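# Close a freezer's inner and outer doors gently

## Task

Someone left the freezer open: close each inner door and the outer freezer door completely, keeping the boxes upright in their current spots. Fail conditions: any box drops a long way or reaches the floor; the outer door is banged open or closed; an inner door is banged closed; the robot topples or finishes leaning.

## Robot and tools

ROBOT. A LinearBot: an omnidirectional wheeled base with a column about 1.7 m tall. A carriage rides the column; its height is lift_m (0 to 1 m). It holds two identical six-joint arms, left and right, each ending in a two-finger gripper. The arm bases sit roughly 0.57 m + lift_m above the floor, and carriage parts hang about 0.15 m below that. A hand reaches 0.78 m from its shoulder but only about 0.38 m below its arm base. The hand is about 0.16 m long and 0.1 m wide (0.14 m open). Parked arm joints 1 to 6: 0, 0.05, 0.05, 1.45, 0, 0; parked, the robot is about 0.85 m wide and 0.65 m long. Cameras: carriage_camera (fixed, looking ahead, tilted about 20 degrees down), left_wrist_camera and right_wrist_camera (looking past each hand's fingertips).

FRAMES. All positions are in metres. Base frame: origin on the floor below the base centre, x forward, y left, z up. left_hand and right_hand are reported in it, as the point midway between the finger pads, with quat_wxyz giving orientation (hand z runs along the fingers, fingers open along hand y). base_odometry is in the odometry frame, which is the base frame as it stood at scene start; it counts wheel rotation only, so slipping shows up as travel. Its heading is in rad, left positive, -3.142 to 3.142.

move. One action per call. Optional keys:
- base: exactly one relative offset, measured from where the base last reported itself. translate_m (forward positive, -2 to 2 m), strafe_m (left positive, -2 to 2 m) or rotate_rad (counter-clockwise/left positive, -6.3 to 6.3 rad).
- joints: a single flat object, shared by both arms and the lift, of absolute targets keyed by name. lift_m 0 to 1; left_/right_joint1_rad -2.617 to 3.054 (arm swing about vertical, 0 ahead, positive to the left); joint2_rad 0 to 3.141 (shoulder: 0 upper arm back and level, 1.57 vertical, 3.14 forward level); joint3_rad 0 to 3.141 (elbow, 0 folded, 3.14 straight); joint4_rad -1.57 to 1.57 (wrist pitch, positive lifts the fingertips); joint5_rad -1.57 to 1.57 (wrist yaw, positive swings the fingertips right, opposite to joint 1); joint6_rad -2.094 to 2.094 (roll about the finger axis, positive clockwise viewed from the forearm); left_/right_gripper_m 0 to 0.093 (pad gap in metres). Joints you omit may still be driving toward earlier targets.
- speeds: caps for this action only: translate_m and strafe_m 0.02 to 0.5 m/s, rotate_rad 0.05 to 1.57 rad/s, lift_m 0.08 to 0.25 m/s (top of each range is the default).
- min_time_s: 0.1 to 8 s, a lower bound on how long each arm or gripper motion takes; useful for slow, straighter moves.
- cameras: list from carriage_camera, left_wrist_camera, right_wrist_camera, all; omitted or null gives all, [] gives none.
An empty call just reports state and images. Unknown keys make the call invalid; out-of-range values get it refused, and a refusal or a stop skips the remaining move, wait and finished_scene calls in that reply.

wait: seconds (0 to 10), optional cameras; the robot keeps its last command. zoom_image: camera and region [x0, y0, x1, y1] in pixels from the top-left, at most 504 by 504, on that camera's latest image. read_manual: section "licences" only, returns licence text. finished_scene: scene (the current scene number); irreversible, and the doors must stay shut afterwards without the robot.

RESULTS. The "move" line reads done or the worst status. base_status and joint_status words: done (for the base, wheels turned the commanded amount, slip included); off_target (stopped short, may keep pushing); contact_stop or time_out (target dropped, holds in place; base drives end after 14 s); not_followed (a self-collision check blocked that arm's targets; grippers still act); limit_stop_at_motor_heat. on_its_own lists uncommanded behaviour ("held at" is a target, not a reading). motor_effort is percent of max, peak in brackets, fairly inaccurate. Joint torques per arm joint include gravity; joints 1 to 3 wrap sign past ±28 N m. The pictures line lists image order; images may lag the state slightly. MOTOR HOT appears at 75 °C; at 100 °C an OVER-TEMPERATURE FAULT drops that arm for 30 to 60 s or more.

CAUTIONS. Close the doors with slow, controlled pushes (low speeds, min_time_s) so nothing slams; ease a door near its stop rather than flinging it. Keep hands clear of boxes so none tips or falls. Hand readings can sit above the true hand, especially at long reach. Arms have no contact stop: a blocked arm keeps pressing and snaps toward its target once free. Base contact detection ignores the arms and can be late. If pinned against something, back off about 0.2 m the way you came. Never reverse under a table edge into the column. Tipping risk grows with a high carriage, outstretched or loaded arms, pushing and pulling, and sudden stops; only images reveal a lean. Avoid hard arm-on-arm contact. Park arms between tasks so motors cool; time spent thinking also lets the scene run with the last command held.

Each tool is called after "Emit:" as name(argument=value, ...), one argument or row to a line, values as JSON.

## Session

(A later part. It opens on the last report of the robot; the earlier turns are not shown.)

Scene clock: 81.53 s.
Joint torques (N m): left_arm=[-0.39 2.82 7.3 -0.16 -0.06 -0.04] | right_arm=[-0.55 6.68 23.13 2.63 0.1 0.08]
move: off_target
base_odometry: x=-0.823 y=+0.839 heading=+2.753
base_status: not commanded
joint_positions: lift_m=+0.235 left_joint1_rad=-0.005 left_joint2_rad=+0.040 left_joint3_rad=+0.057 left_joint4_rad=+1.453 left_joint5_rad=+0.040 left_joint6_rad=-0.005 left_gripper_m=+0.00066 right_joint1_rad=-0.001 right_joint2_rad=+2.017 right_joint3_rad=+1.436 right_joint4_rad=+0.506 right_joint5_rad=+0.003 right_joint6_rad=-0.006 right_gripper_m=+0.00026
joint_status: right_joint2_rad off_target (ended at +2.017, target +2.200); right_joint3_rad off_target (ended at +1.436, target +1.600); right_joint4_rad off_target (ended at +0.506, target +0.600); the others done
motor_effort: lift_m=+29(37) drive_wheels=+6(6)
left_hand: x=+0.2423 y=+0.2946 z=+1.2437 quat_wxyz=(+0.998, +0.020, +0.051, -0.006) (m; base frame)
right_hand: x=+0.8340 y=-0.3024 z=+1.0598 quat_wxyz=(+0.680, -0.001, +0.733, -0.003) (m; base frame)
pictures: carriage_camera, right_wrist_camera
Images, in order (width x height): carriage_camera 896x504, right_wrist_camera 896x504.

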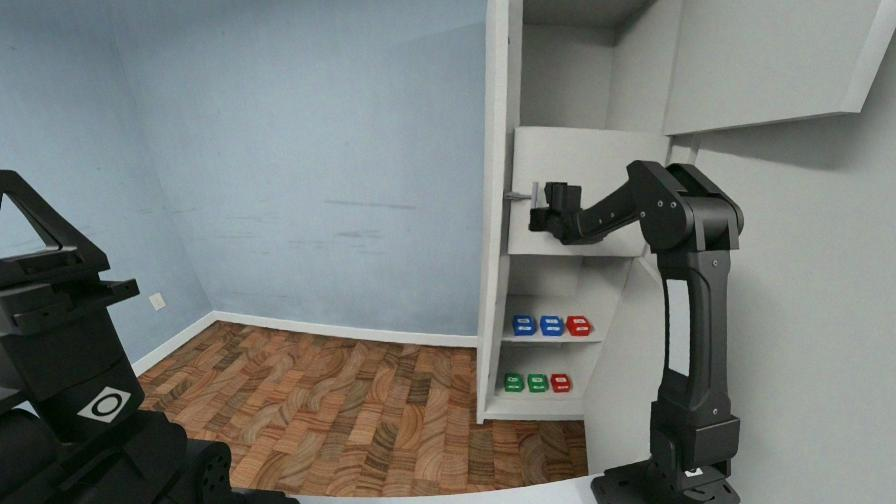

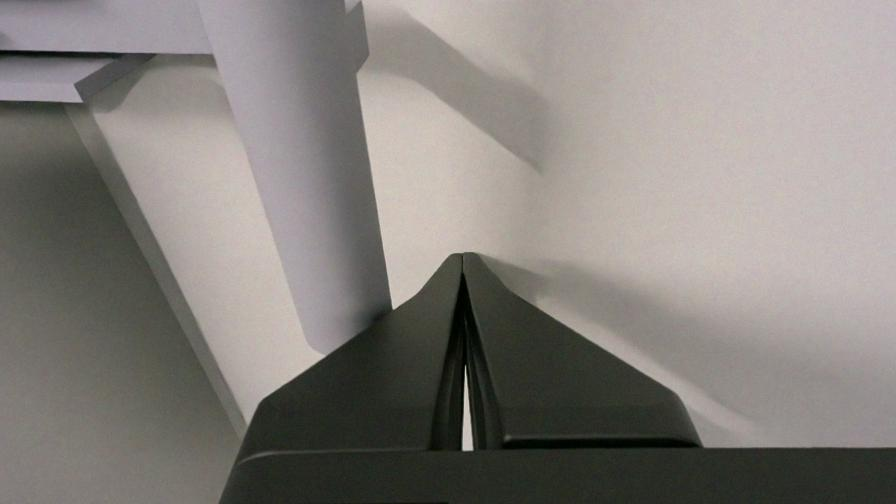

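Emit:
move(
  base={"translate_m": 0.05},
  speeds={"translate_m": 0.05},
  cameras=["carriage_camera","right_wrist_camera"],
)

Emit:
zoom_image(
  camera="carriage_camera",
  region=[470, 100, 700, 280],
)

Scene clock: 85.70 s.
Joint torques (N m): left_arm=[-0.46 2.95 7.41 -0.18 -0.04 -0.05] | right_arm=[0.23 15.13 19.32 6.12 1.79 0.11]
move: done
base_odometry: x=-0.869 y=+0.857 heading=+2.751
base_status: done
joint_positions: lift_m=+0.235 left_joint1_rad=-0.005 left_joint2_rad=+0.040 left_joint3_rad=+0.057 left_joint4_rad=+1.453 left_joint5_rad=+0.040 left_joint6_rad=-0.005 left_gripper_m=+0.00066 right_joint1_rad=-0.009 right_joint2_rad=+1.890 right_joint3_rad=+1.477 right_joint4_rad=+0.114 right_joint5_rad=-0.184 right_joint6_rad=-0.005 right_gripper_m=+0.00021
joint_status: not commanded
motor_effort: lift_m=+29(29) drive_wheels=+25(35)
left_hand: x=+0.2423 y=+0.2946 z=+1.2437 quat_wxyz=(+0.998, +0.020, +0.051, -0.006) (m; base frame)
right_hand: x=+0.8009 y=-0.2755 z=+1.0604 quat_wxyz=(+0.592, -0.053, +0.801, +0.070) (m; base frame)
pictures: carriage_camera, right_wrist_camera
Images, in order (width x height): carriage_camera 896x504, right_wrist_camera 896x504.

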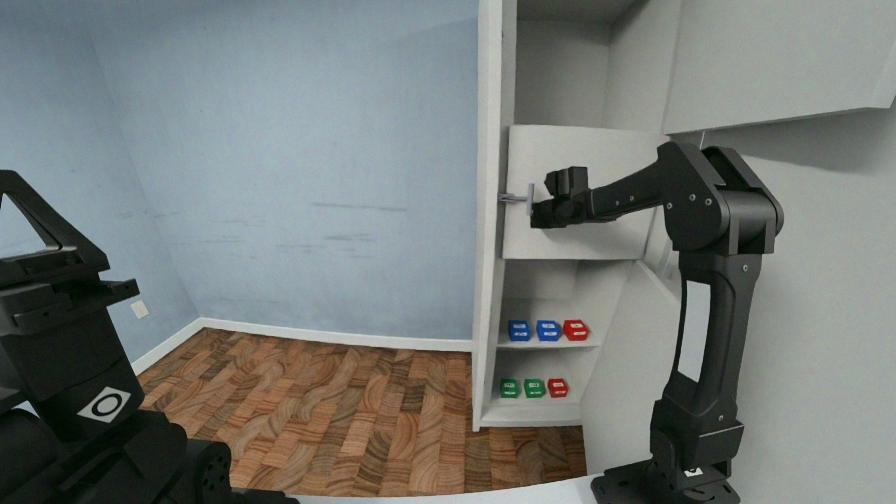

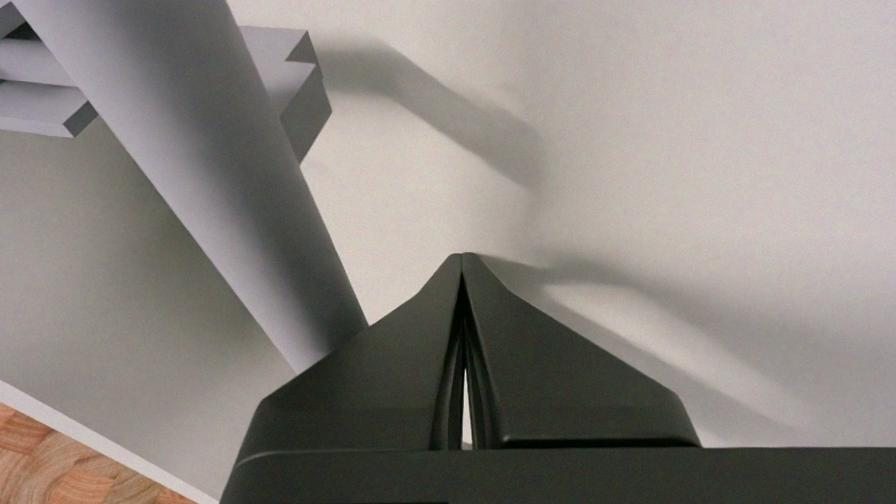

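Scaled by 2.191.

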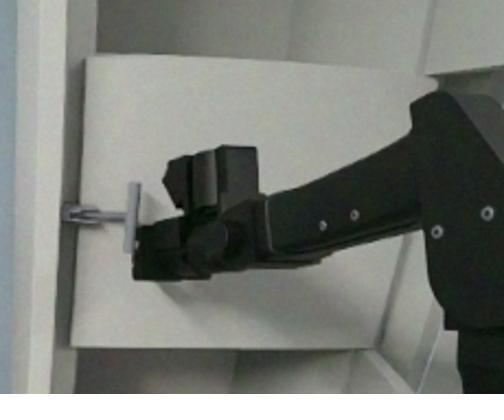

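Emit:
move(
  base={"translate_m": -0.2},
  speeds={"translate_m": 0.15},
  cameras=["carriage_camera","right_wrist_camera"],
)

Emit:
zoom_image(
  camera="carriage_camera",
  region=[430, 40, 700, 280],
)

Emit:
zoom_image(
  camera="right_wrist_camera",
  region=[0, 0, 500, 350],
)

Scene clock: 90.23 s.
Joint torques (N m): left_arm=[-0.46 2.91 7.45 -0.15 -0.06 -0.04] | right_arm=[-0.58 -13.07 9.28 1.83 0.25 -0.02]
move: done
base_odometry: x=-0.684 y=+0.781 heading=+2.751
base_status: done
joint_positions: lift_m=+0.235 left_joint1_rad=-0.005 left_joint2_rad=+0.040 left_joint3_rad=+0.057 left_joint4_rad=+1.451 left_joint5_rad=+0.040 left_joint6_rad=-0.005 left_gripper_m=+0.00066 right_joint1_rad=+0.002 right_joint2_rad=+2.209 right_joint3_rad=+1.583 right_joint4_rad=+0.579 right_joint5_rad=-0.011 right_joint6_rad=-0.005 right_gripper_m=+0.00021
joint_status: not commanded
on_its_own: right_joint2_rad moved +0.319 to your old target +2.200; right_joint3_rad moved +0.106 to your old target +1.600; right_joint4_rad moved +0.465 to your old target +0.600
motor_effort: lift_m=+29(29) drive_wheels=-2(20)
left_hand: x=+0.2429 y=+0.2946 z=+1.2436 quat_wxyz=(+0.998, +0.020, +0.052, -0.006) (m; base frame)
right_hand: x=+0.8737 y=-0.2981 z=+1.0301 quat_wxyz=(+0.690, -0.007, +0.724, +0.003) (m; base frame)
pictures: carriage_camera, right_wrist_camera
Images, in order (width x height): carriage_camera 896x504, right_wrist_camera 896x504.

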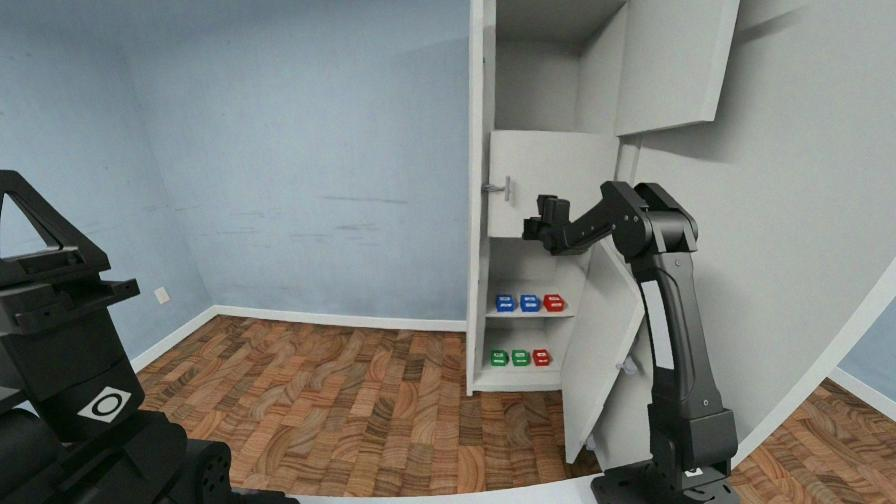

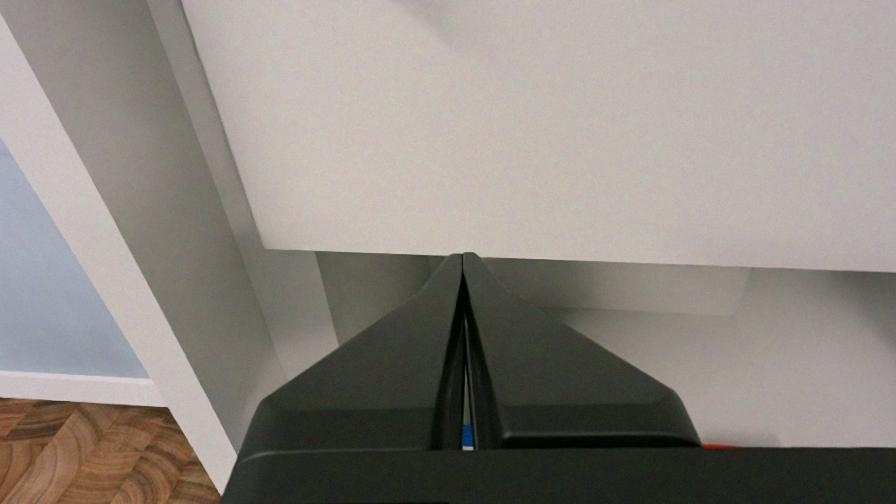

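Scaled by 1.867.

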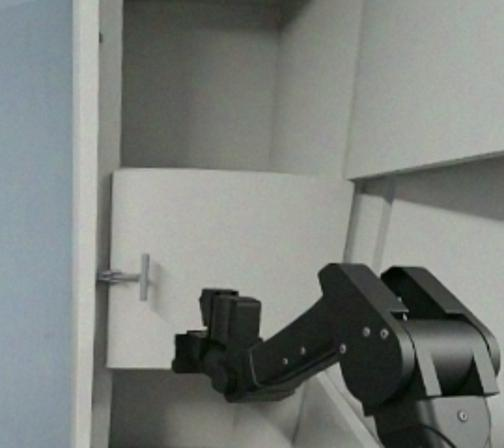

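Scaled by 1.008.

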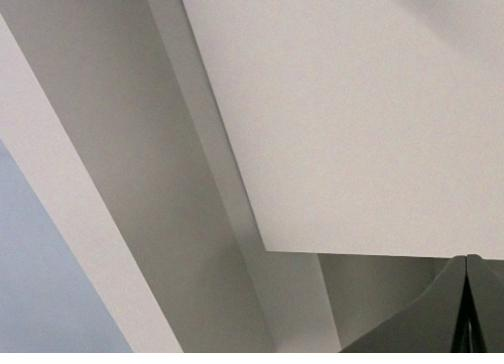

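Emit:
move(
  base={"translate_m": -0.3},
  speeds={"translate_m": 0.25},
  cameras=[],
)

Emit:
move(
  base={"strafe_m": -0.25},
  joints={"lift_m": 0.1, "right_joint1_rad": 0, "right_joint2_rad": 2.2, "right_joint3_rad": 1.0, "right_joint4_rad": 1.2, "right_joint5_rad": 0},
)

Emit:
zoom_image(
  camera="carriage_camera",
  region=[400, 100, 800, 500],
)

Scene clock: 97.33 s.
Joint torques (N m): left_arm=[-0.47 2.92 7.34 -0.14 -0.05 -0.04] | right_arm=[-0.57 -12.67 9.07 1.87 0.18 0.11]
move: done
base_odometry: x=-0.406 y=+0.666 heading=+2.752
base_status: done
joint_positions: lift_m=+0.235 left_joint1_rad=-0.005 left_joint2_rad=+0.040 left_joint3_rad=+0.057 left_joint4_rad=+1.451 left_joint5_rad=+0.040 left_joint6_rad=-0.005 left_gripper_m=+0.00066 right_joint1_rad=+0.002 right_joint2_rad=+2.209 right_joint3_rad=+1.583 right_joint4_rad=+0.582 right_joint5_rad=-0.010 right_joint6_rad=-0.005 right_gripper_m=+0.00021
joint_status: not commanded
motor_effort: lift_m=+29(29) drive_wheels=-2(7)
left_hand: x=+0.2429 y=+0.2946 z=+1.2436 quat_wxyz=(+0.998, +0.020, +0.052, -0.006) (m; base frame)
right_hand: x=+0.8737 y=-0.2982 z=+1.0307 quat_wxyz=(+0.691, -0.006, +0.723, +0.003) (m; base frame)
pictures: none
No camera images: "cameras" was empty.

Scene clock: 99.70 s.
Joint torques (N m): left_arm=[-0.4 2.93 7.3 -0.14 -0.07 -0.03] | right_arm=[-0.44 -11.32 5.15 1.96 0.14 -0.04]
move: done
base_odometry: x=-0.311 y=+0.898 heading=+2.751
base_status: done
joint_positions: lift_m=+0.100 left_joint1_rad=-0.005 left_joint2_rad=+0.040 left_joint3_rad=+0.057 left_joint4_rad=+1.451 left_joint5_rad=+0.040 left_joint6_rad=-0.005 left_gripper_m=+0.00066 right_joint1_rad=+0.000 right_joint2_rad=+2.213 right_joint3_rad=+1.003 right_joint4_rad=+1.175 right_joint5_rad=-0.008 right_joint6_rad=-0.005 right_gripper_m=+0.00021
joint_status: all done
motor_effort: lift_m=+24(26) drive_wheels=-5(10)
left_hand: x=+0.2428 y=+0.2946 z=+1.1093 quat_wxyz=(+0.998, +0.020, +0.052, -0.006) (m; base frame)
right_hand: x=+0.7836 y=-0.3003 z=+0.7850 quat_wxyz=(+0.695, -0.005, +0.719, +0.001) (m; base frame)
pictures: carriage_camera, left_wrist_camera, right_wrist_camera
Images, in order (width x height): carriage_camera 896x504, left_wrist_camera 896x504, right_wrist_camera 896x504.

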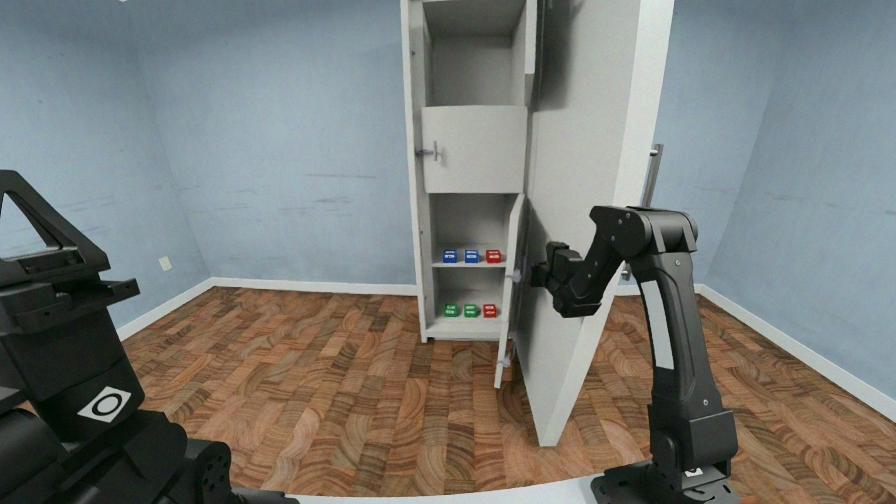

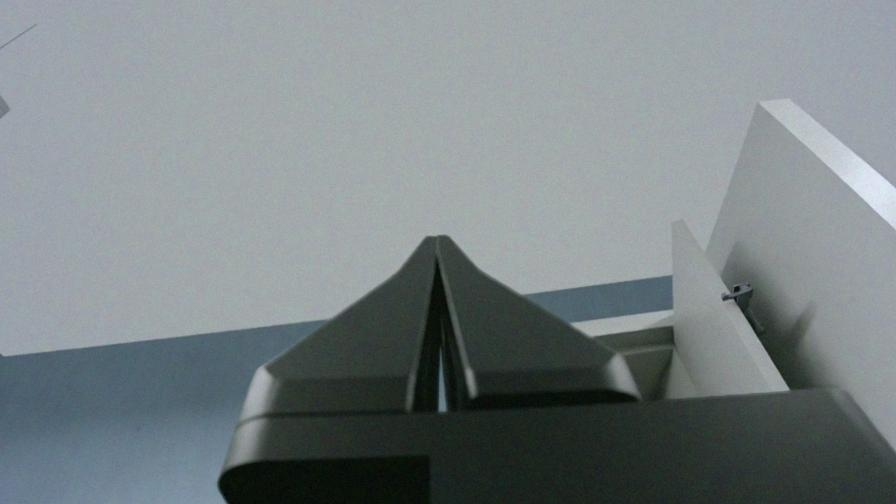

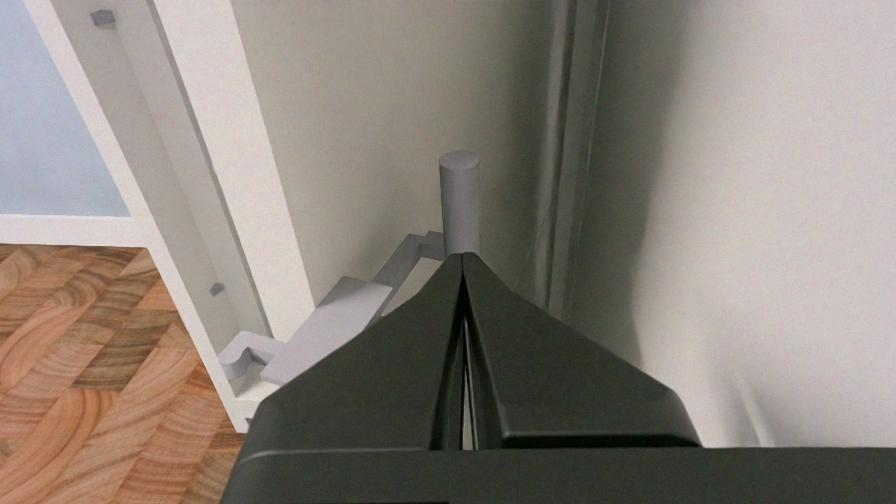

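Scaled by 1.260.

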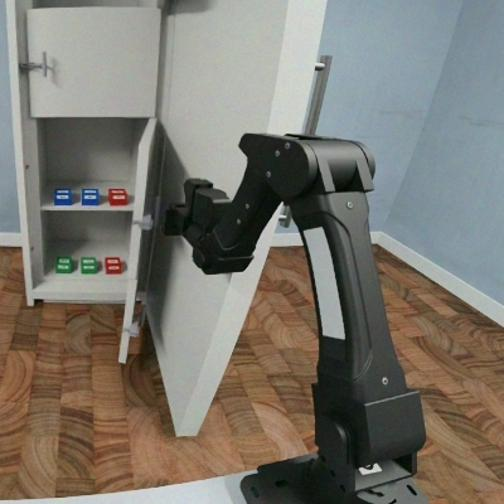

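Emit:
move(
  joints={"lift_m": 0.155},
  cameras=[],
)

Emit:
move(
  base={"translate_m": 0.16},
  speeds={"translate_m": 0.12},
  cameras=["carriage_camera"],
)

Emit:
move(
  base={"strafe_m": 0.2},
  speeds={"strafe_m": 0.1},
  cameras=["carriage_camera","right_wrist_camera"],
)

Scene clock: 102.33 s.
Joint torques (N m): left_arm=[-0.44 2.92 7.31 -0.13 -0.05 -0.04] | right_arm=[-0.43 -11.54 5.46 1.83 0.13 0.02]
move: done
base_odometry: x=-0.311 y=+0.898 heading=+2.751
base_status: not commanded
joint_positions: lift_m=+0.155 left_joint1_rad=-0.005 left_joint2_rad=+0.040 left_joint3_rad=+0.057 left_joint4_rad=+1.451 left_joint5_rad=+0.040 left_joint6_rad=-0.005 left_gripper_m=+0.00066 right_joint1_rad=+0.000 right_joint2_rad=+2.213 right_joint3_rad=+0.998 right_joint4_rad=+1.189 right_joint5_rad=-0.008 right_joint6_rad=-0.005 right_gripper_m=+0.00021
joint_status: all done
motor_effort: lift_m=+30(37) drive_wheels=-5(5)
left_hand: x=+0.2428 y=+0.2946 z=+1.1637 quat_wxyz=(+0.998, +0.020, +0.052, -0.006) (m; base frame)
right_hand: x=+0.7826 y=-0.3003 z=+0.8409 quat_wxyz=(+0.698, -0.005, +0.716, +0.001) (m; base frame)
pictures: none
No camera images: "cameras" was empty.

Scene clock: 104.53 s.
Joint torques (N m): left_arm=[-0.46 2.95 7.3 -0.14 -0.05 -0.04] | right_arm=[-0.49 -11.33 5.63 1.76 0.16 0.11]
move: done
base_odometry: x=-0.459 y=+0.959 heading=+2.750
base_status: done
joint_positions: lift_m=+0.155 left_joint1_rad=-0.005 left_joint2_rad=+0.040 left_joint3_rad=+0.057 left_joint4_rad=+1.451 left_joint5_rad=+0.040 left_joint6_rad=-0.005 left_gripper_m=+0.00066 right_joint1_rad=+0.000 right_joint2_rad=+2.213 right_joint3_rad=+0.998 right_joint4_rad=+1.189 right_joint5_rad=-0.008 right_joint6_rad=-0.005 right_gripper_m=+0.00021
joint_status: not commanded
motor_effort: lift_m=+30(30) drive_wheels=+2(11)
left_hand: x=+0.2426 y=+0.2946 z=+1.1637 quat_wxyz=(+0.998, +0.020, +0.051, -0.006) (m; base frame)
right_hand: x=+0.7826 y=-0.3004 z=+0.8409 quat_wxyz=(+0.698, -0.005, +0.716, +0.001) (m; base frame)
pictures: carriage_camera
Images, in order (width x height): carriage_camera 896x504.

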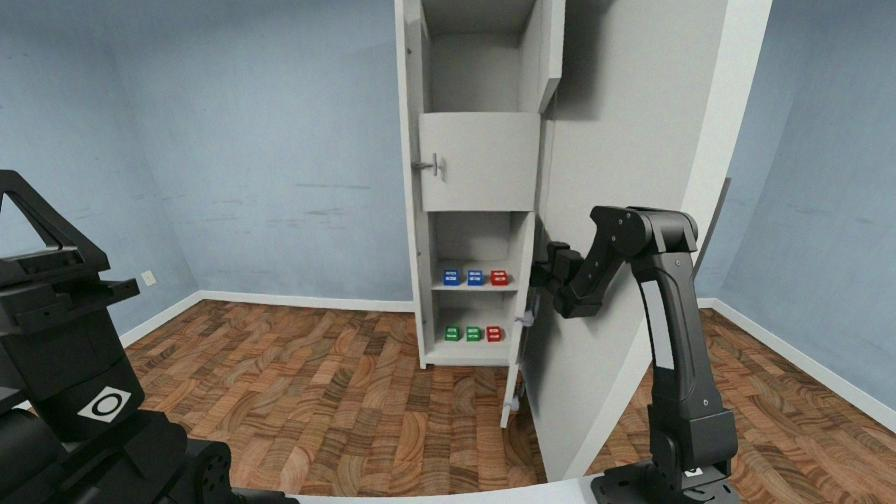

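Scene clock: 107.23 s.
Joint torques (N m): left_arm=[-0.49 2.89 7.28 -0.15 -0.05 -0.04] | right_arm=[-0.42 -11.19 5.34 1.86 0.12 -0.02]
move: done
base_odometry: x=-0.536 y=+0.774 heading=+2.750
base_status: done
joint_positions: lift_m=+0.155 left_joint1_rad=-0.005 left_joint2_rad=+0.040 left_joint3_rad=+0.057 left_joint4_rad=+1.451 left_joint5_rad=+0.040 left_joint6_rad=-0.005 left_gripper_m=+0.00066 right_joint1_rad=+0.000 right_joint2_rad=+2.213 right_joint3_rad=+0.998 right_joint4_rad=+1.189 right_joint5_rad=-0.004 right_joint6_rad=-0.005 right_gripper_m=+0.00021
joint_status: not commanded
motor_effort: lift_m=+30(30) drive_wheels=-5(7)
left_hand: x=+0.2426 y=+0.2946 z=+1.1637 quat_wxyz=(+0.998, +0.020, +0.051, -0.006) (m; base frame)
right_hand: x=+0.7826 y=-0.3010 z=+0.8409 quat_wxyz=(+0.698, -0.003, +0.716, +0.000) (m; base frame)
pictures: carriage_camera, right_wrist_camera
Images, in order (width x height): carriage_camera 896x504, right_wrist_camera 896x504.

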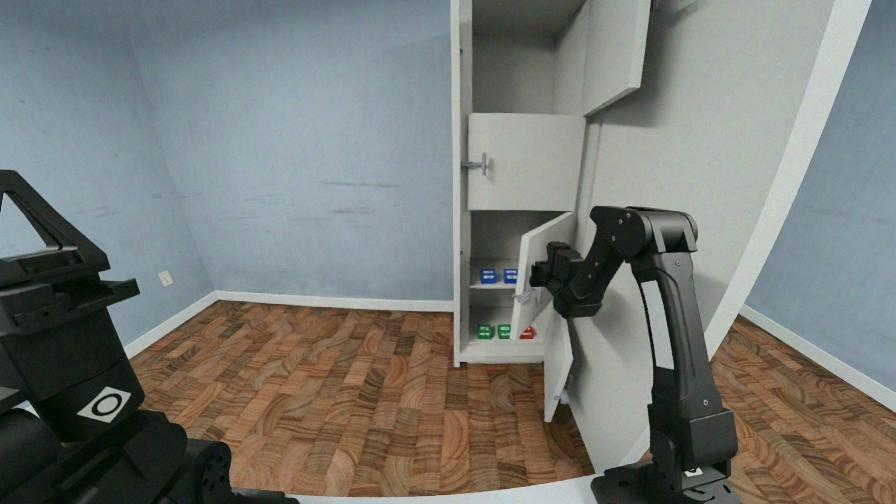

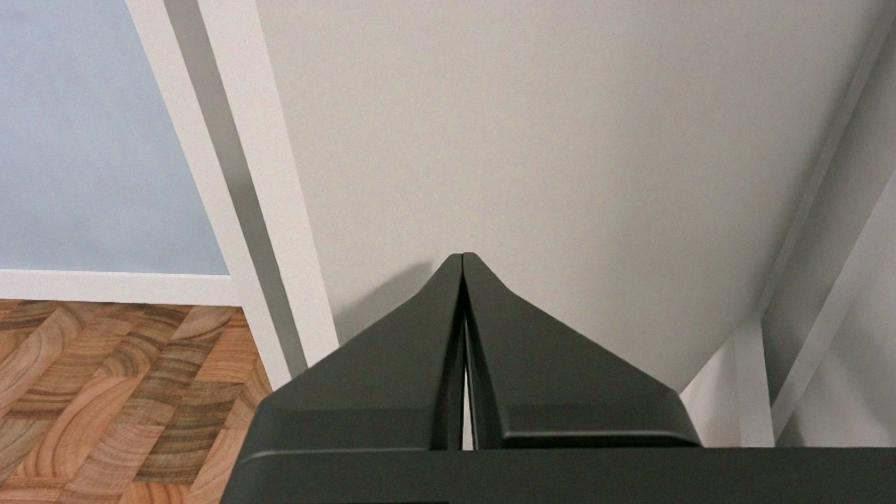

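Emit:
move(
  base={"translate_m": 0.15},
  speeds={"translate_m": 0.08},
  cameras=["carriage_camera"],
)

Emit:
move(
  base={"strafe_m": 0.06},
  speeds={"strafe_m": 0.1},
  cameras=[],
)

Emit:
move(
  base={"translate_m": 0.14},
  speeds={"translate_m": 0.08},
  cameras=["carriage_camera","right_wrist_camera"],
)

Scene clock: 112.13 s.
Joint torques (N m): left_arm=[-0.43 2.82 7.28 -0.11 -0.06 -0.05] | right_arm=[-0.43 -11.62 5.48 1.81 0.13 0.05]
move: done
base_odometry: x=-0.674 y=+0.831 heading=+2.751
base_status: done
joint_positions: lift_m=+0.155 left_joint1_rad=-0.005 left_joint2_rad=+0.040 left_joint3_rad=+0.057 left_joint4_rad=+1.451 left_joint5_rad=+0.040 left_joint6_rad=-0.005 left_gripper_m=+0.00066 right_joint1_rad=+0.000 right_joint2_rad=+2.213 right_joint3_rad=+0.998 right_joint4_rad=+1.189 right_joint5_rad=-0.003 right_joint6_rad=-0.005 right_gripper_m=+0.00021
joint_status: not commanded
motor_effort: lift_m=+30(30) drive_wheels=+1(10)
left_hand: x=+0.2426 y=+0.2946 z=+1.1637 quat_wxyz=(+0.998, +0.020, +0.051, -0.006) (m; base frame)
right_hand: x=+0.7826 y=-0.3011 z=+0.8409 quat_wxyz=(+0.698, -0.003, +0.716, -0.001) (m; base frame)
pictures: carriage_camera
Images, in order (width x height): carriage_camera 896x504.

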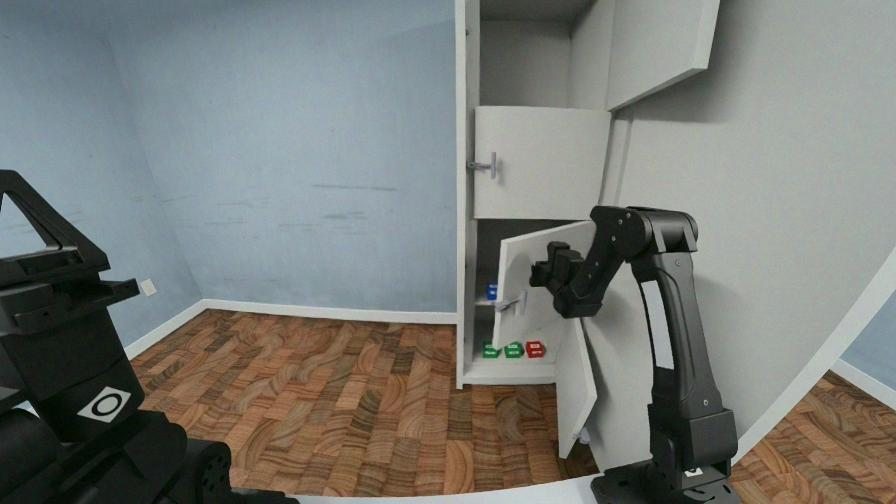

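Scene clock: 113.40 s.
Joint torques (N m): left_arm=[-0.42 2.93 7.3 -0.14 -0.04 -0.03] | right_arm=[-0.53 -11.41 5.56 1.77 0.1 0.03]
move: done
base_odometry: x=-0.697 y=+0.776 heading=+2.750
base_status: done
joint_positions: lift_m=+0.155 left_joint1_rad=-0.005 left_joint2_rad=+0.040 left_joint3_rad=+0.057 left_joint4_rad=+1.451 left_joint5_rad=+0.040 left_joint6_rad=-0.005 left_gripper_m=+0.00066 right_joint1_rad=+0.000 right_joint2_rad=+2.213 right_joint3_rad=+0.998 right_joint4_rad=+1.189 right_joint5_rad=-0.002 right_joint6_rad=-0.005 right_gripper_m=+0.00021
joint_status: not commanded
motor_effort: lift_m=+30(30) drive_wheels=-5(8)
left_hand: x=+0.2426 y=+0.2946 z=+1.1637 quat_wxyz=(+0.998, +0.020, +0.051, -0.006) (m; base frame)
right_hand: x=+0.7826 y=-0.3012 z=+0.8409 quat_wxyz=(+0.698, -0.003, +0.716, -0.001) (m; base frame)
pictures: none
No camera images: "cameras" was empty.

Scene clock: 115.87 s.
Joint torques (N m): left_arm=[-0.44 2.8 7.31 -0.14 -0.06 -0.03] | right_arm=[-0.54 -11.36 5.44 1.75 0.13 0.09]
move: done
base_odometry: x=-0.827 y=+0.829 heading=+2.751
base_status: done
joint_positions: lift_m=+0.155 left_joint1_rad=-0.005 left_joint2_rad=+0.040 left_joint3_rad=+0.057 left_joint4_rad=+1.451 left_joint5_rad=+0.040 left_joint6_rad=-0.005 left_gripper_m=+0.00066 right_joint1_rad=+0.000 right_joint2_rad=+2.213 right_joint3_rad=+0.998 right_joint4_rad=+1.190 right_joint5_rad=-0.002 right_joint6_rad=-0.005 right_gripper_m=+0.00021
joint_status: not commanded
motor_effort: lift_m=+30(30) drive_wheels=-6(10)
left_hand: x=+0.2426 y=+0.2946 z=+1.1637 quat_wxyz=(+0.998, +0.020, +0.051, -0.006) (m; base frame)
right_hand: x=+0.7826 y=-0.3012 z=+0.8410 quat_wxyz=(+0.698, -0.003, +0.716, -0.001) (m; base frame)
pictures: carriage_camera, right_wrist_camera
Images, in order (width x height): carriage_camera 896x504, right_wrist_camera 896x504.

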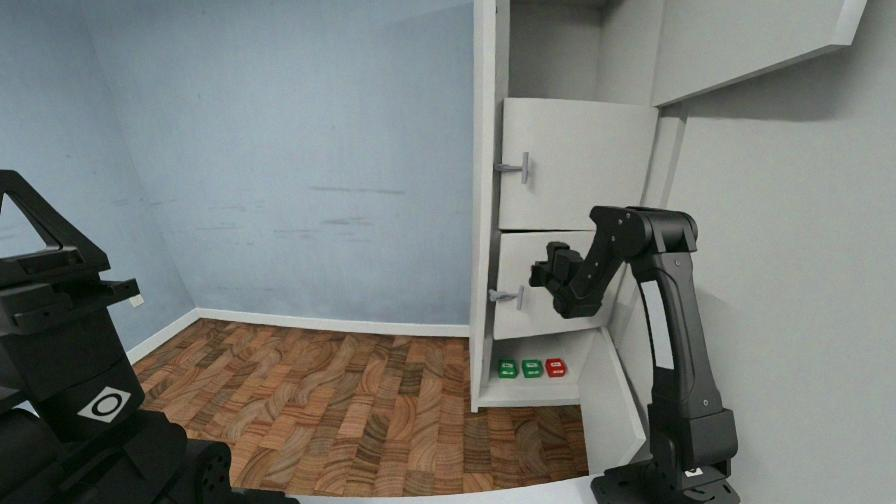

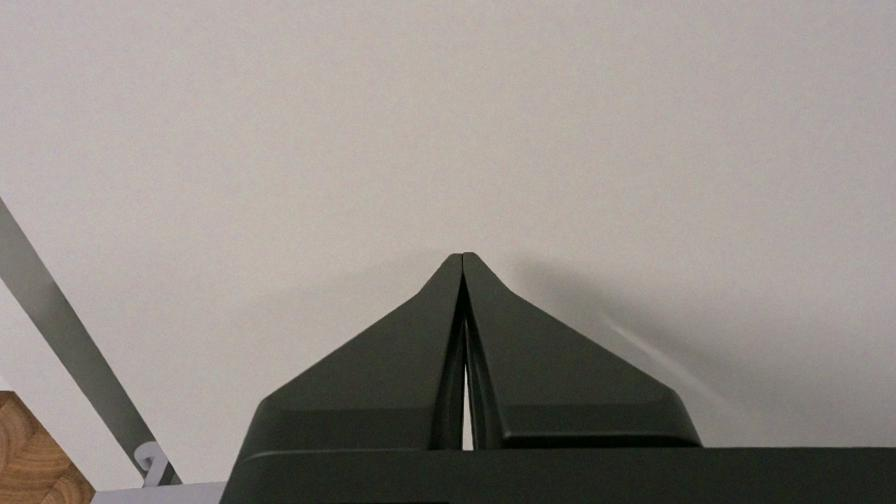

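Emit:
move(
  joints={"right_joint2_rad": 2.7, "right_joint3_rad": 1.6, "right_joint4_rad": 1.1, "lift_m": 0.24},
  min_time_s=3,
  cameras=["carriage_camera","right_wrist_camera"],
)

Emit:
zoom_image(
  camera="carriage_camera",
  region=[470, 180, 700, 380],
)

Scene clock: 120.73 s.
Joint torques (N m): left_arm=[-0.47 2.96 7.28 -0.14 -0.04 -0.04] | right_arm=[-0.21 -12.33 17.72 -1.93 0.14 0.05]
move: off_target
base_odometry: x=-0.827 y=+0.829 heading=+2.750
base_status: not commanded
joint_positions: lift_m=+0.240 left_joint1_rad=-0.005 left_joint2_rad=+0.040 left_joint3_rad=+0.057 left_joint4_rad=+1.451 left_joint5_rad=+0.040 left_joint6_rad=-0.005 left_gripper_m=+0.00066 right_joint1_rad=+0.000 right_joint2_rad=+2.697 right_joint3_rad=+1.468 right_joint4_rad=+1.484 right_joint5_rad=-0.002 right_joint6_rad=-0.005 right_gripper_m=+0.00021
joint_status: right_joint3_rad off_target (ended at +1.468, target +1.600); right_joint4_rad off_target (ended at +1.484, target +1.100); the others done
motor_effort: lift_m=+29(38) drive_wheels=+7(7)
left_hand: x=+0.2426 y=+0.2946 z=+1.2488 quat_wxyz=(+0.998, +0.020, +0.051, -0.006) (m; base frame)
right_hand: x=+0.8521 y=-0.3012 z=+0.8947 quat_wxyz=(+0.791, -0.002, +0.611, -0.002) (m; base frame)
pictures: carriage_camera, right_wrist_camera
Images, in order (width x height): carriage_camera 896x504, right_wrist_camera 896x504.

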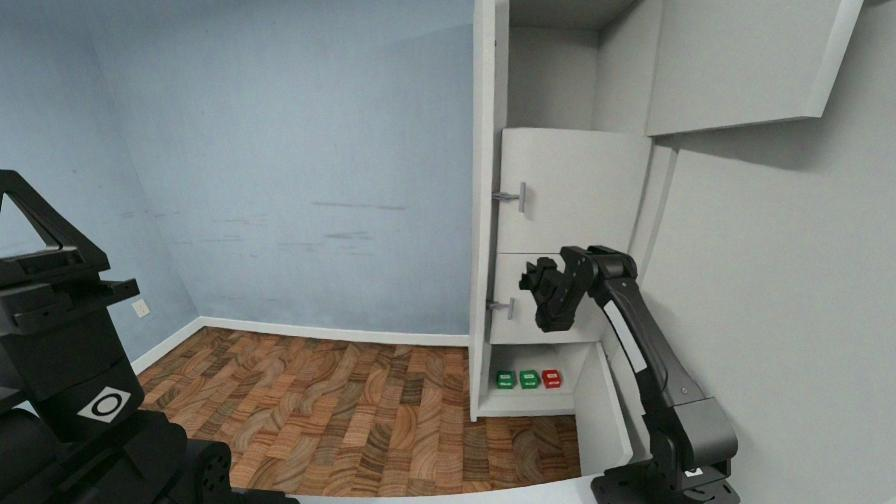

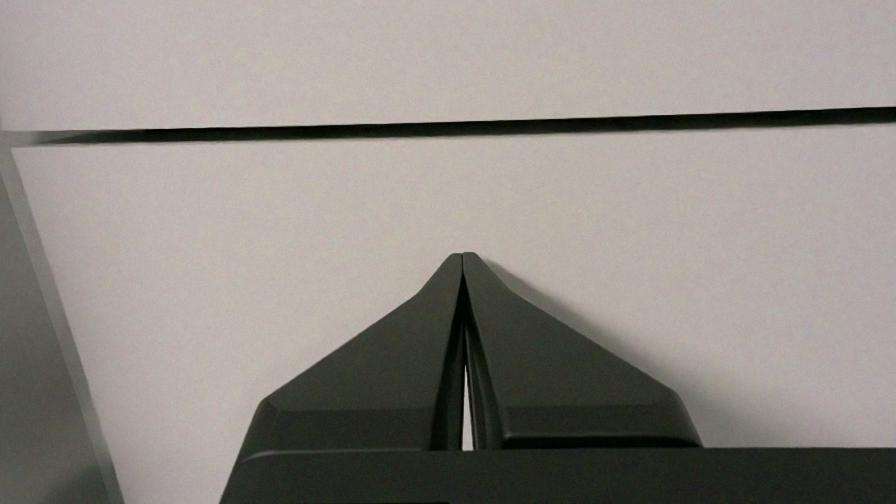

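Scaled by 2.191.

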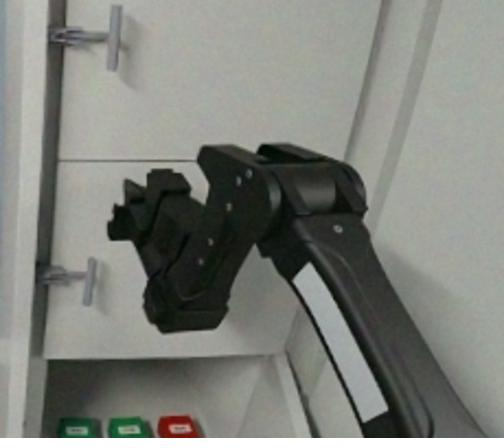

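Emit:
move(
  base={"translate_m": -0.5},
  speeds={"translate_m": 0.3},
  cameras=[],
)

Emit:
move(
  base={"strafe_m": -0.25},
  joints={"lift_m": 0.0, "right_joint1_rad": 0, "right_joint2_rad": 2.9, "right_joint3_rad": 1.45, "right_joint4_rad": 0.85, "right_joint5_rad": 0},
)

Emit:
zoom_image(
  camera="carriage_camera",
  region=[400, 100, 800, 500],
)

Scene clock: 126.73 s.
Joint torques (N m): left_arm=[-0.42 2.93 7.3 -0.17 -0.04 -0.04] | right_arm=[-0.51 -13.2 7.08 1.74 0.09 0.02]
move: done
base_odometry: x=-0.365 y=+0.638 heading=+2.749
base_status: done
joint_positions: lift_m=+0.240 left_joint1_rad=-0.005 left_joint2_rad=+0.040 left_joint3_rad=+0.057 left_joint4_rad=+1.453 left_joint5_rad=+0.040 left_joint6_rad=-0.005 left_gripper_m=+0.00066 right_joint1_rad=+0.001 right_joint2_rad=+2.699 right_joint3_rad=+1.588 right_joint4_rad=+1.099 right_joint5_rad=+0.000 right_joint6_rad=-0.005 right_gripper_m=+0.00021
joint_status: not commanded
on_its_own: right_joint3_rad moved +0.120 to your old target +1.600; right_joint4_rad moved -0.385 to your old target +1.100
motor_effort: lift_m=+29(29) drive_wheels=-10(19)
left_hand: x=+0.2421 y=+0.2946 z=+1.2488 quat_wxyz=(+0.999, +0.020, +0.051, -0.006) (m; base frame)
right_hand: x=+0.8840 y=-0.3011 z=+0.8465 quat_wxyz=(+0.703, -0.002, +0.712, -0.002) (m; base frame)
pictures: none
No camera images: "cameras" was empty.

Scene clock: 129.10 s.
Joint torques (N m): left_arm=[-0.54 2.92 7.32 -0.17 -0.05 -0.04] | right_arm=[-0.51 -14.23 4.77 1.68 0.1 0.09]
move: done
base_odometry: x=-0.269 y=+0.868 heading=+2.749
base_status: done
joint_positions: lift_m=+0.000 left_joint1_rad=-0.005 left_joint2_rad=+0.040 left_joint3_rad=+0.057 left_joint4_rad=+1.453 left_joint5_rad=+0.040 left_joint6_rad=-0.005 left_gripper_m=+0.00066 right_joint1_rad=-0.003 right_joint2_rad=+2.926 right_joint3_rad=+1.439 right_joint4_rad=+0.838 right_joint5_rad=+0.000 right_joint6_rad=-0.005 right_gripper_m=+0.00021
joint_status: all done
motor_effort: lift_m=+24(26) drive_wheels=-6(11)
left_hand: x=+0.2421 y=+0.2946 z=+1.0094 quat_wxyz=(+0.999, +0.020, +0.051, -0.006) (m; base frame)
right_hand: x=+0.7711 y=-0.3029 z=+0.3588 quat_wxyz=(+0.444, -0.001, +0.896, -0.002) (m; base frame)
pictures: carriage_camera, left_wrist_camera, right_wrist_camera
Images, in order (width x height): carriage_camera 896x504, left_wrist_camera 896x504, right_wrist_camera 896x504.

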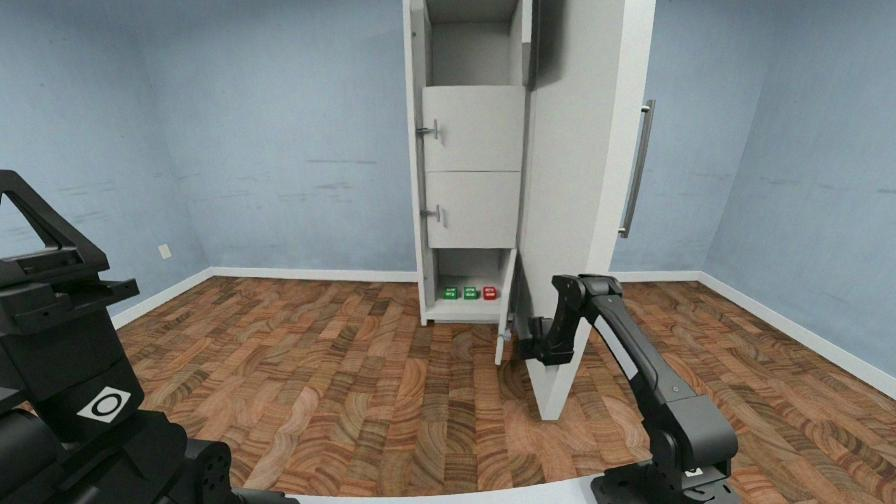

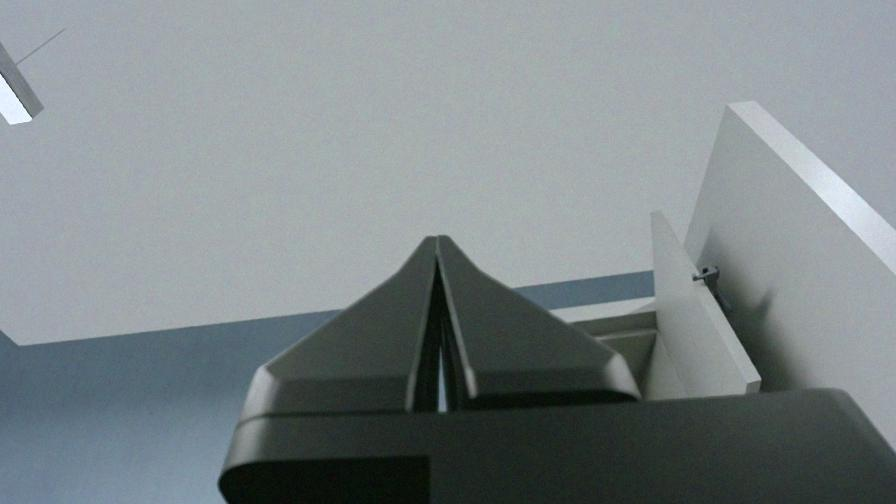

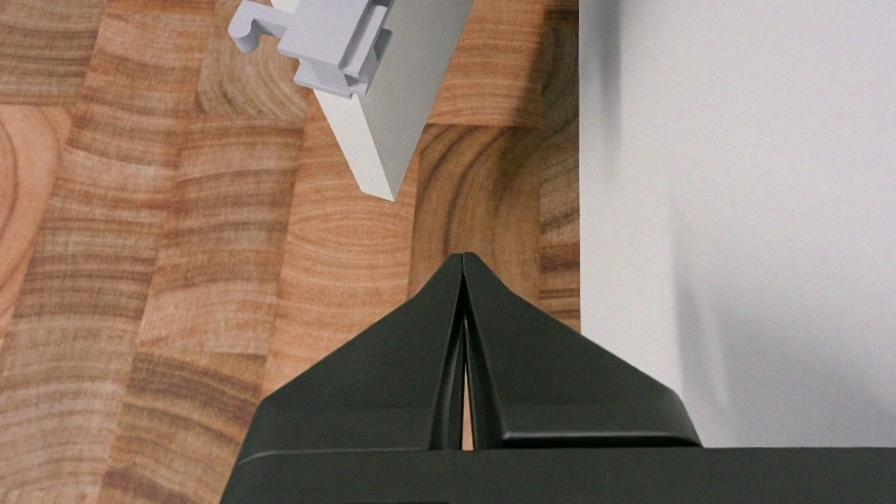

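Scaled by 1.260.

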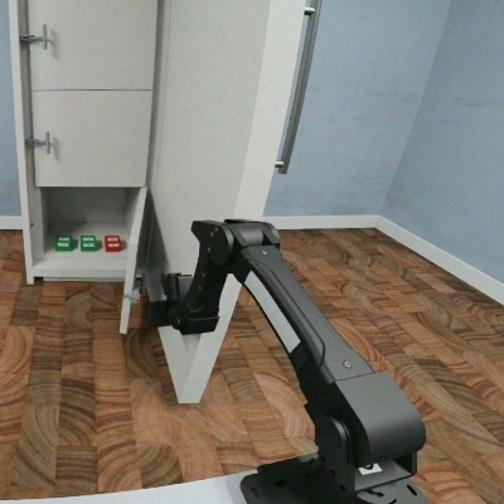

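Emit:
move(
  base={"translate_m": 0.2},
  speeds={"translate_m": 0.15},
  cameras=["carriage_camera","right_wrist_camera"],
)

Emit:
move(
  base={"strafe_m": 0.2},
  speeds={"strafe_m": 0.1},
  cameras=["carriage_camera","right_wrist_camera"],
)

Scene clock: 133.57 s.
Joint torques (N m): left_arm=[-0.43 2.92 7.35 -0.18 -0.05 -0.04] | right_arm=[-0.95 -14.41 4.66 1.72 0.13 0.02]
move: done
base_odometry: x=-0.453 y=+0.945 heading=+2.748
base_status: done
joint_positions: lift_m=+0.000 left_joint1_rad=-0.005 left_joint2_rad=+0.040 left_joint3_rad=+0.057 left_joint4_rad=+1.453 left_joint5_rad=+0.040 left_joint6_rad=-0.005 left_gripper_m=+0.00066 right_joint1_rad=+0.003 right_joint2_rad=+2.926 right_joint3_rad=+1.442 right_joint4_rad=+0.826 right_joint5_rad=-0.010 right_joint6_rad=-0.005 right_gripper_m=+0.00021
joint_status: not commanded
motor_effort: lift_m=+24(24) drive_wheels=-7(10)
left_hand: x=+0.2421 y=+0.2946 z=+1.0094 quat_wxyz=(+0.999, +0.020, +0.051, -0.006) (m; base frame)
right_hand: x=+0.7704 y=-0.2983 z=+0.3573 quat_wxyz=(+0.441, -0.006, +0.898, +0.004) (m; base frame)
pictures: carriage_camera, right_wrist_camera
Images, in order (width x height): carriage_camera 896x504, right_wrist_camera 896x504.

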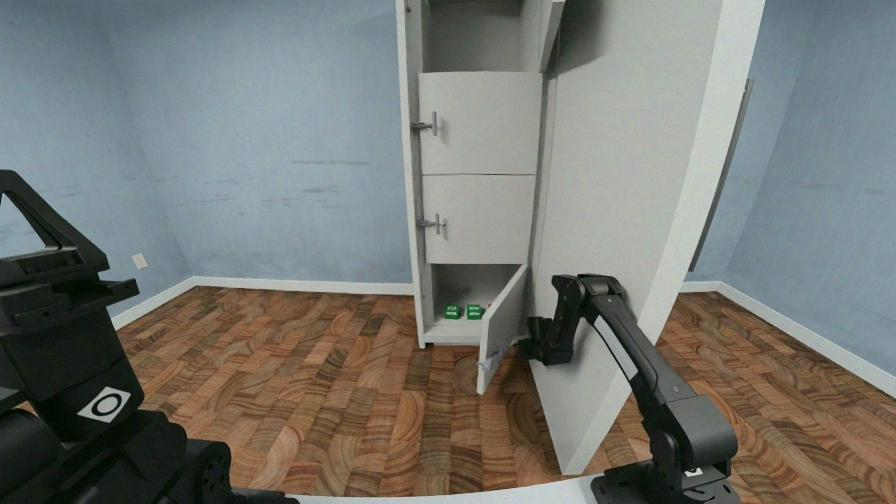

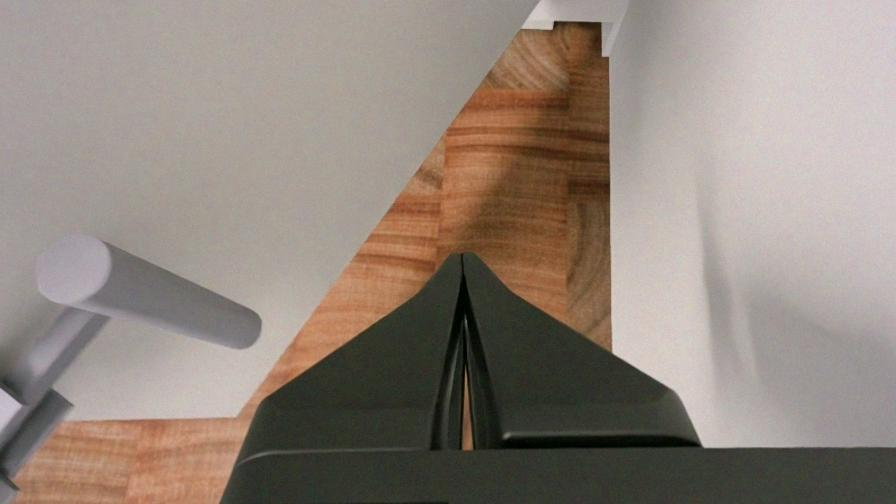

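Scene clock: 136.33 s.
Joint torques (N m): left_arm=[-0.47 2.92 7.24 -0.18 -0.04 -0.03] | right_arm=[-0.61 -14.37 4.51 1.71 0.13 0.04]
move: done
base_odometry: x=-0.530 y=+0.761 heading=+2.748
base_status: done
joint_positions: lift_m=+0.000 left_joint1_rad=-0.005 left_joint2_rad=+0.040 left_joint3_rad=+0.057 left_joint4_rad=+1.453 left_joint5_rad=+0.040 left_joint6_rad=-0.005 left_gripper_m=+0.00066 right_joint1_rad=+0.002 right_joint2_rad=+2.926 right_joint3_rad=+1.442 right_joint4_rad=+0.829 right_joint5_rad=-0.001 right_joint6_rad=-0.005 right_gripper_m=+0.00021
joint_status: not commanded
motor_effort: lift_m=+24(24) drive_wheels=-4(8)
left_hand: x=+0.2421 y=+0.2946 z=+1.0094 quat_wxyz=(+0.999, +0.020, +0.051, -0.006) (m; base frame)
right_hand: x=+0.7709 y=-0.3004 z=+0.3579 quat_wxyz=(+0.442, -0.003, +0.897, +0.000) (m; base frame)
pictures: carriage_camera, right_wrist_camera
Images, in order (width x height): carriage_camera 896x504, right_wrist_camera 896x504.

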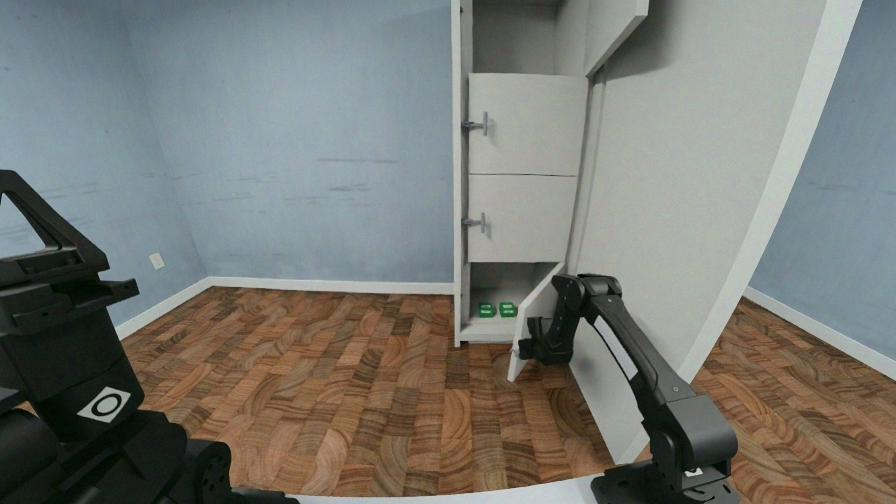

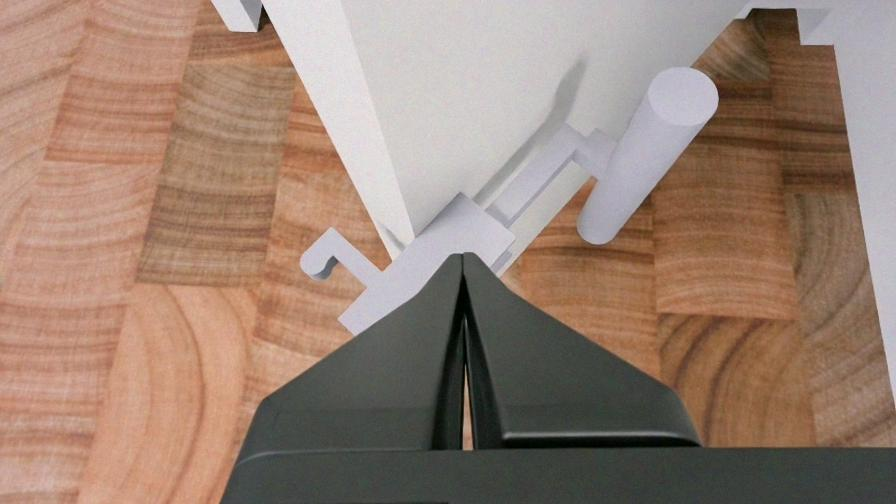

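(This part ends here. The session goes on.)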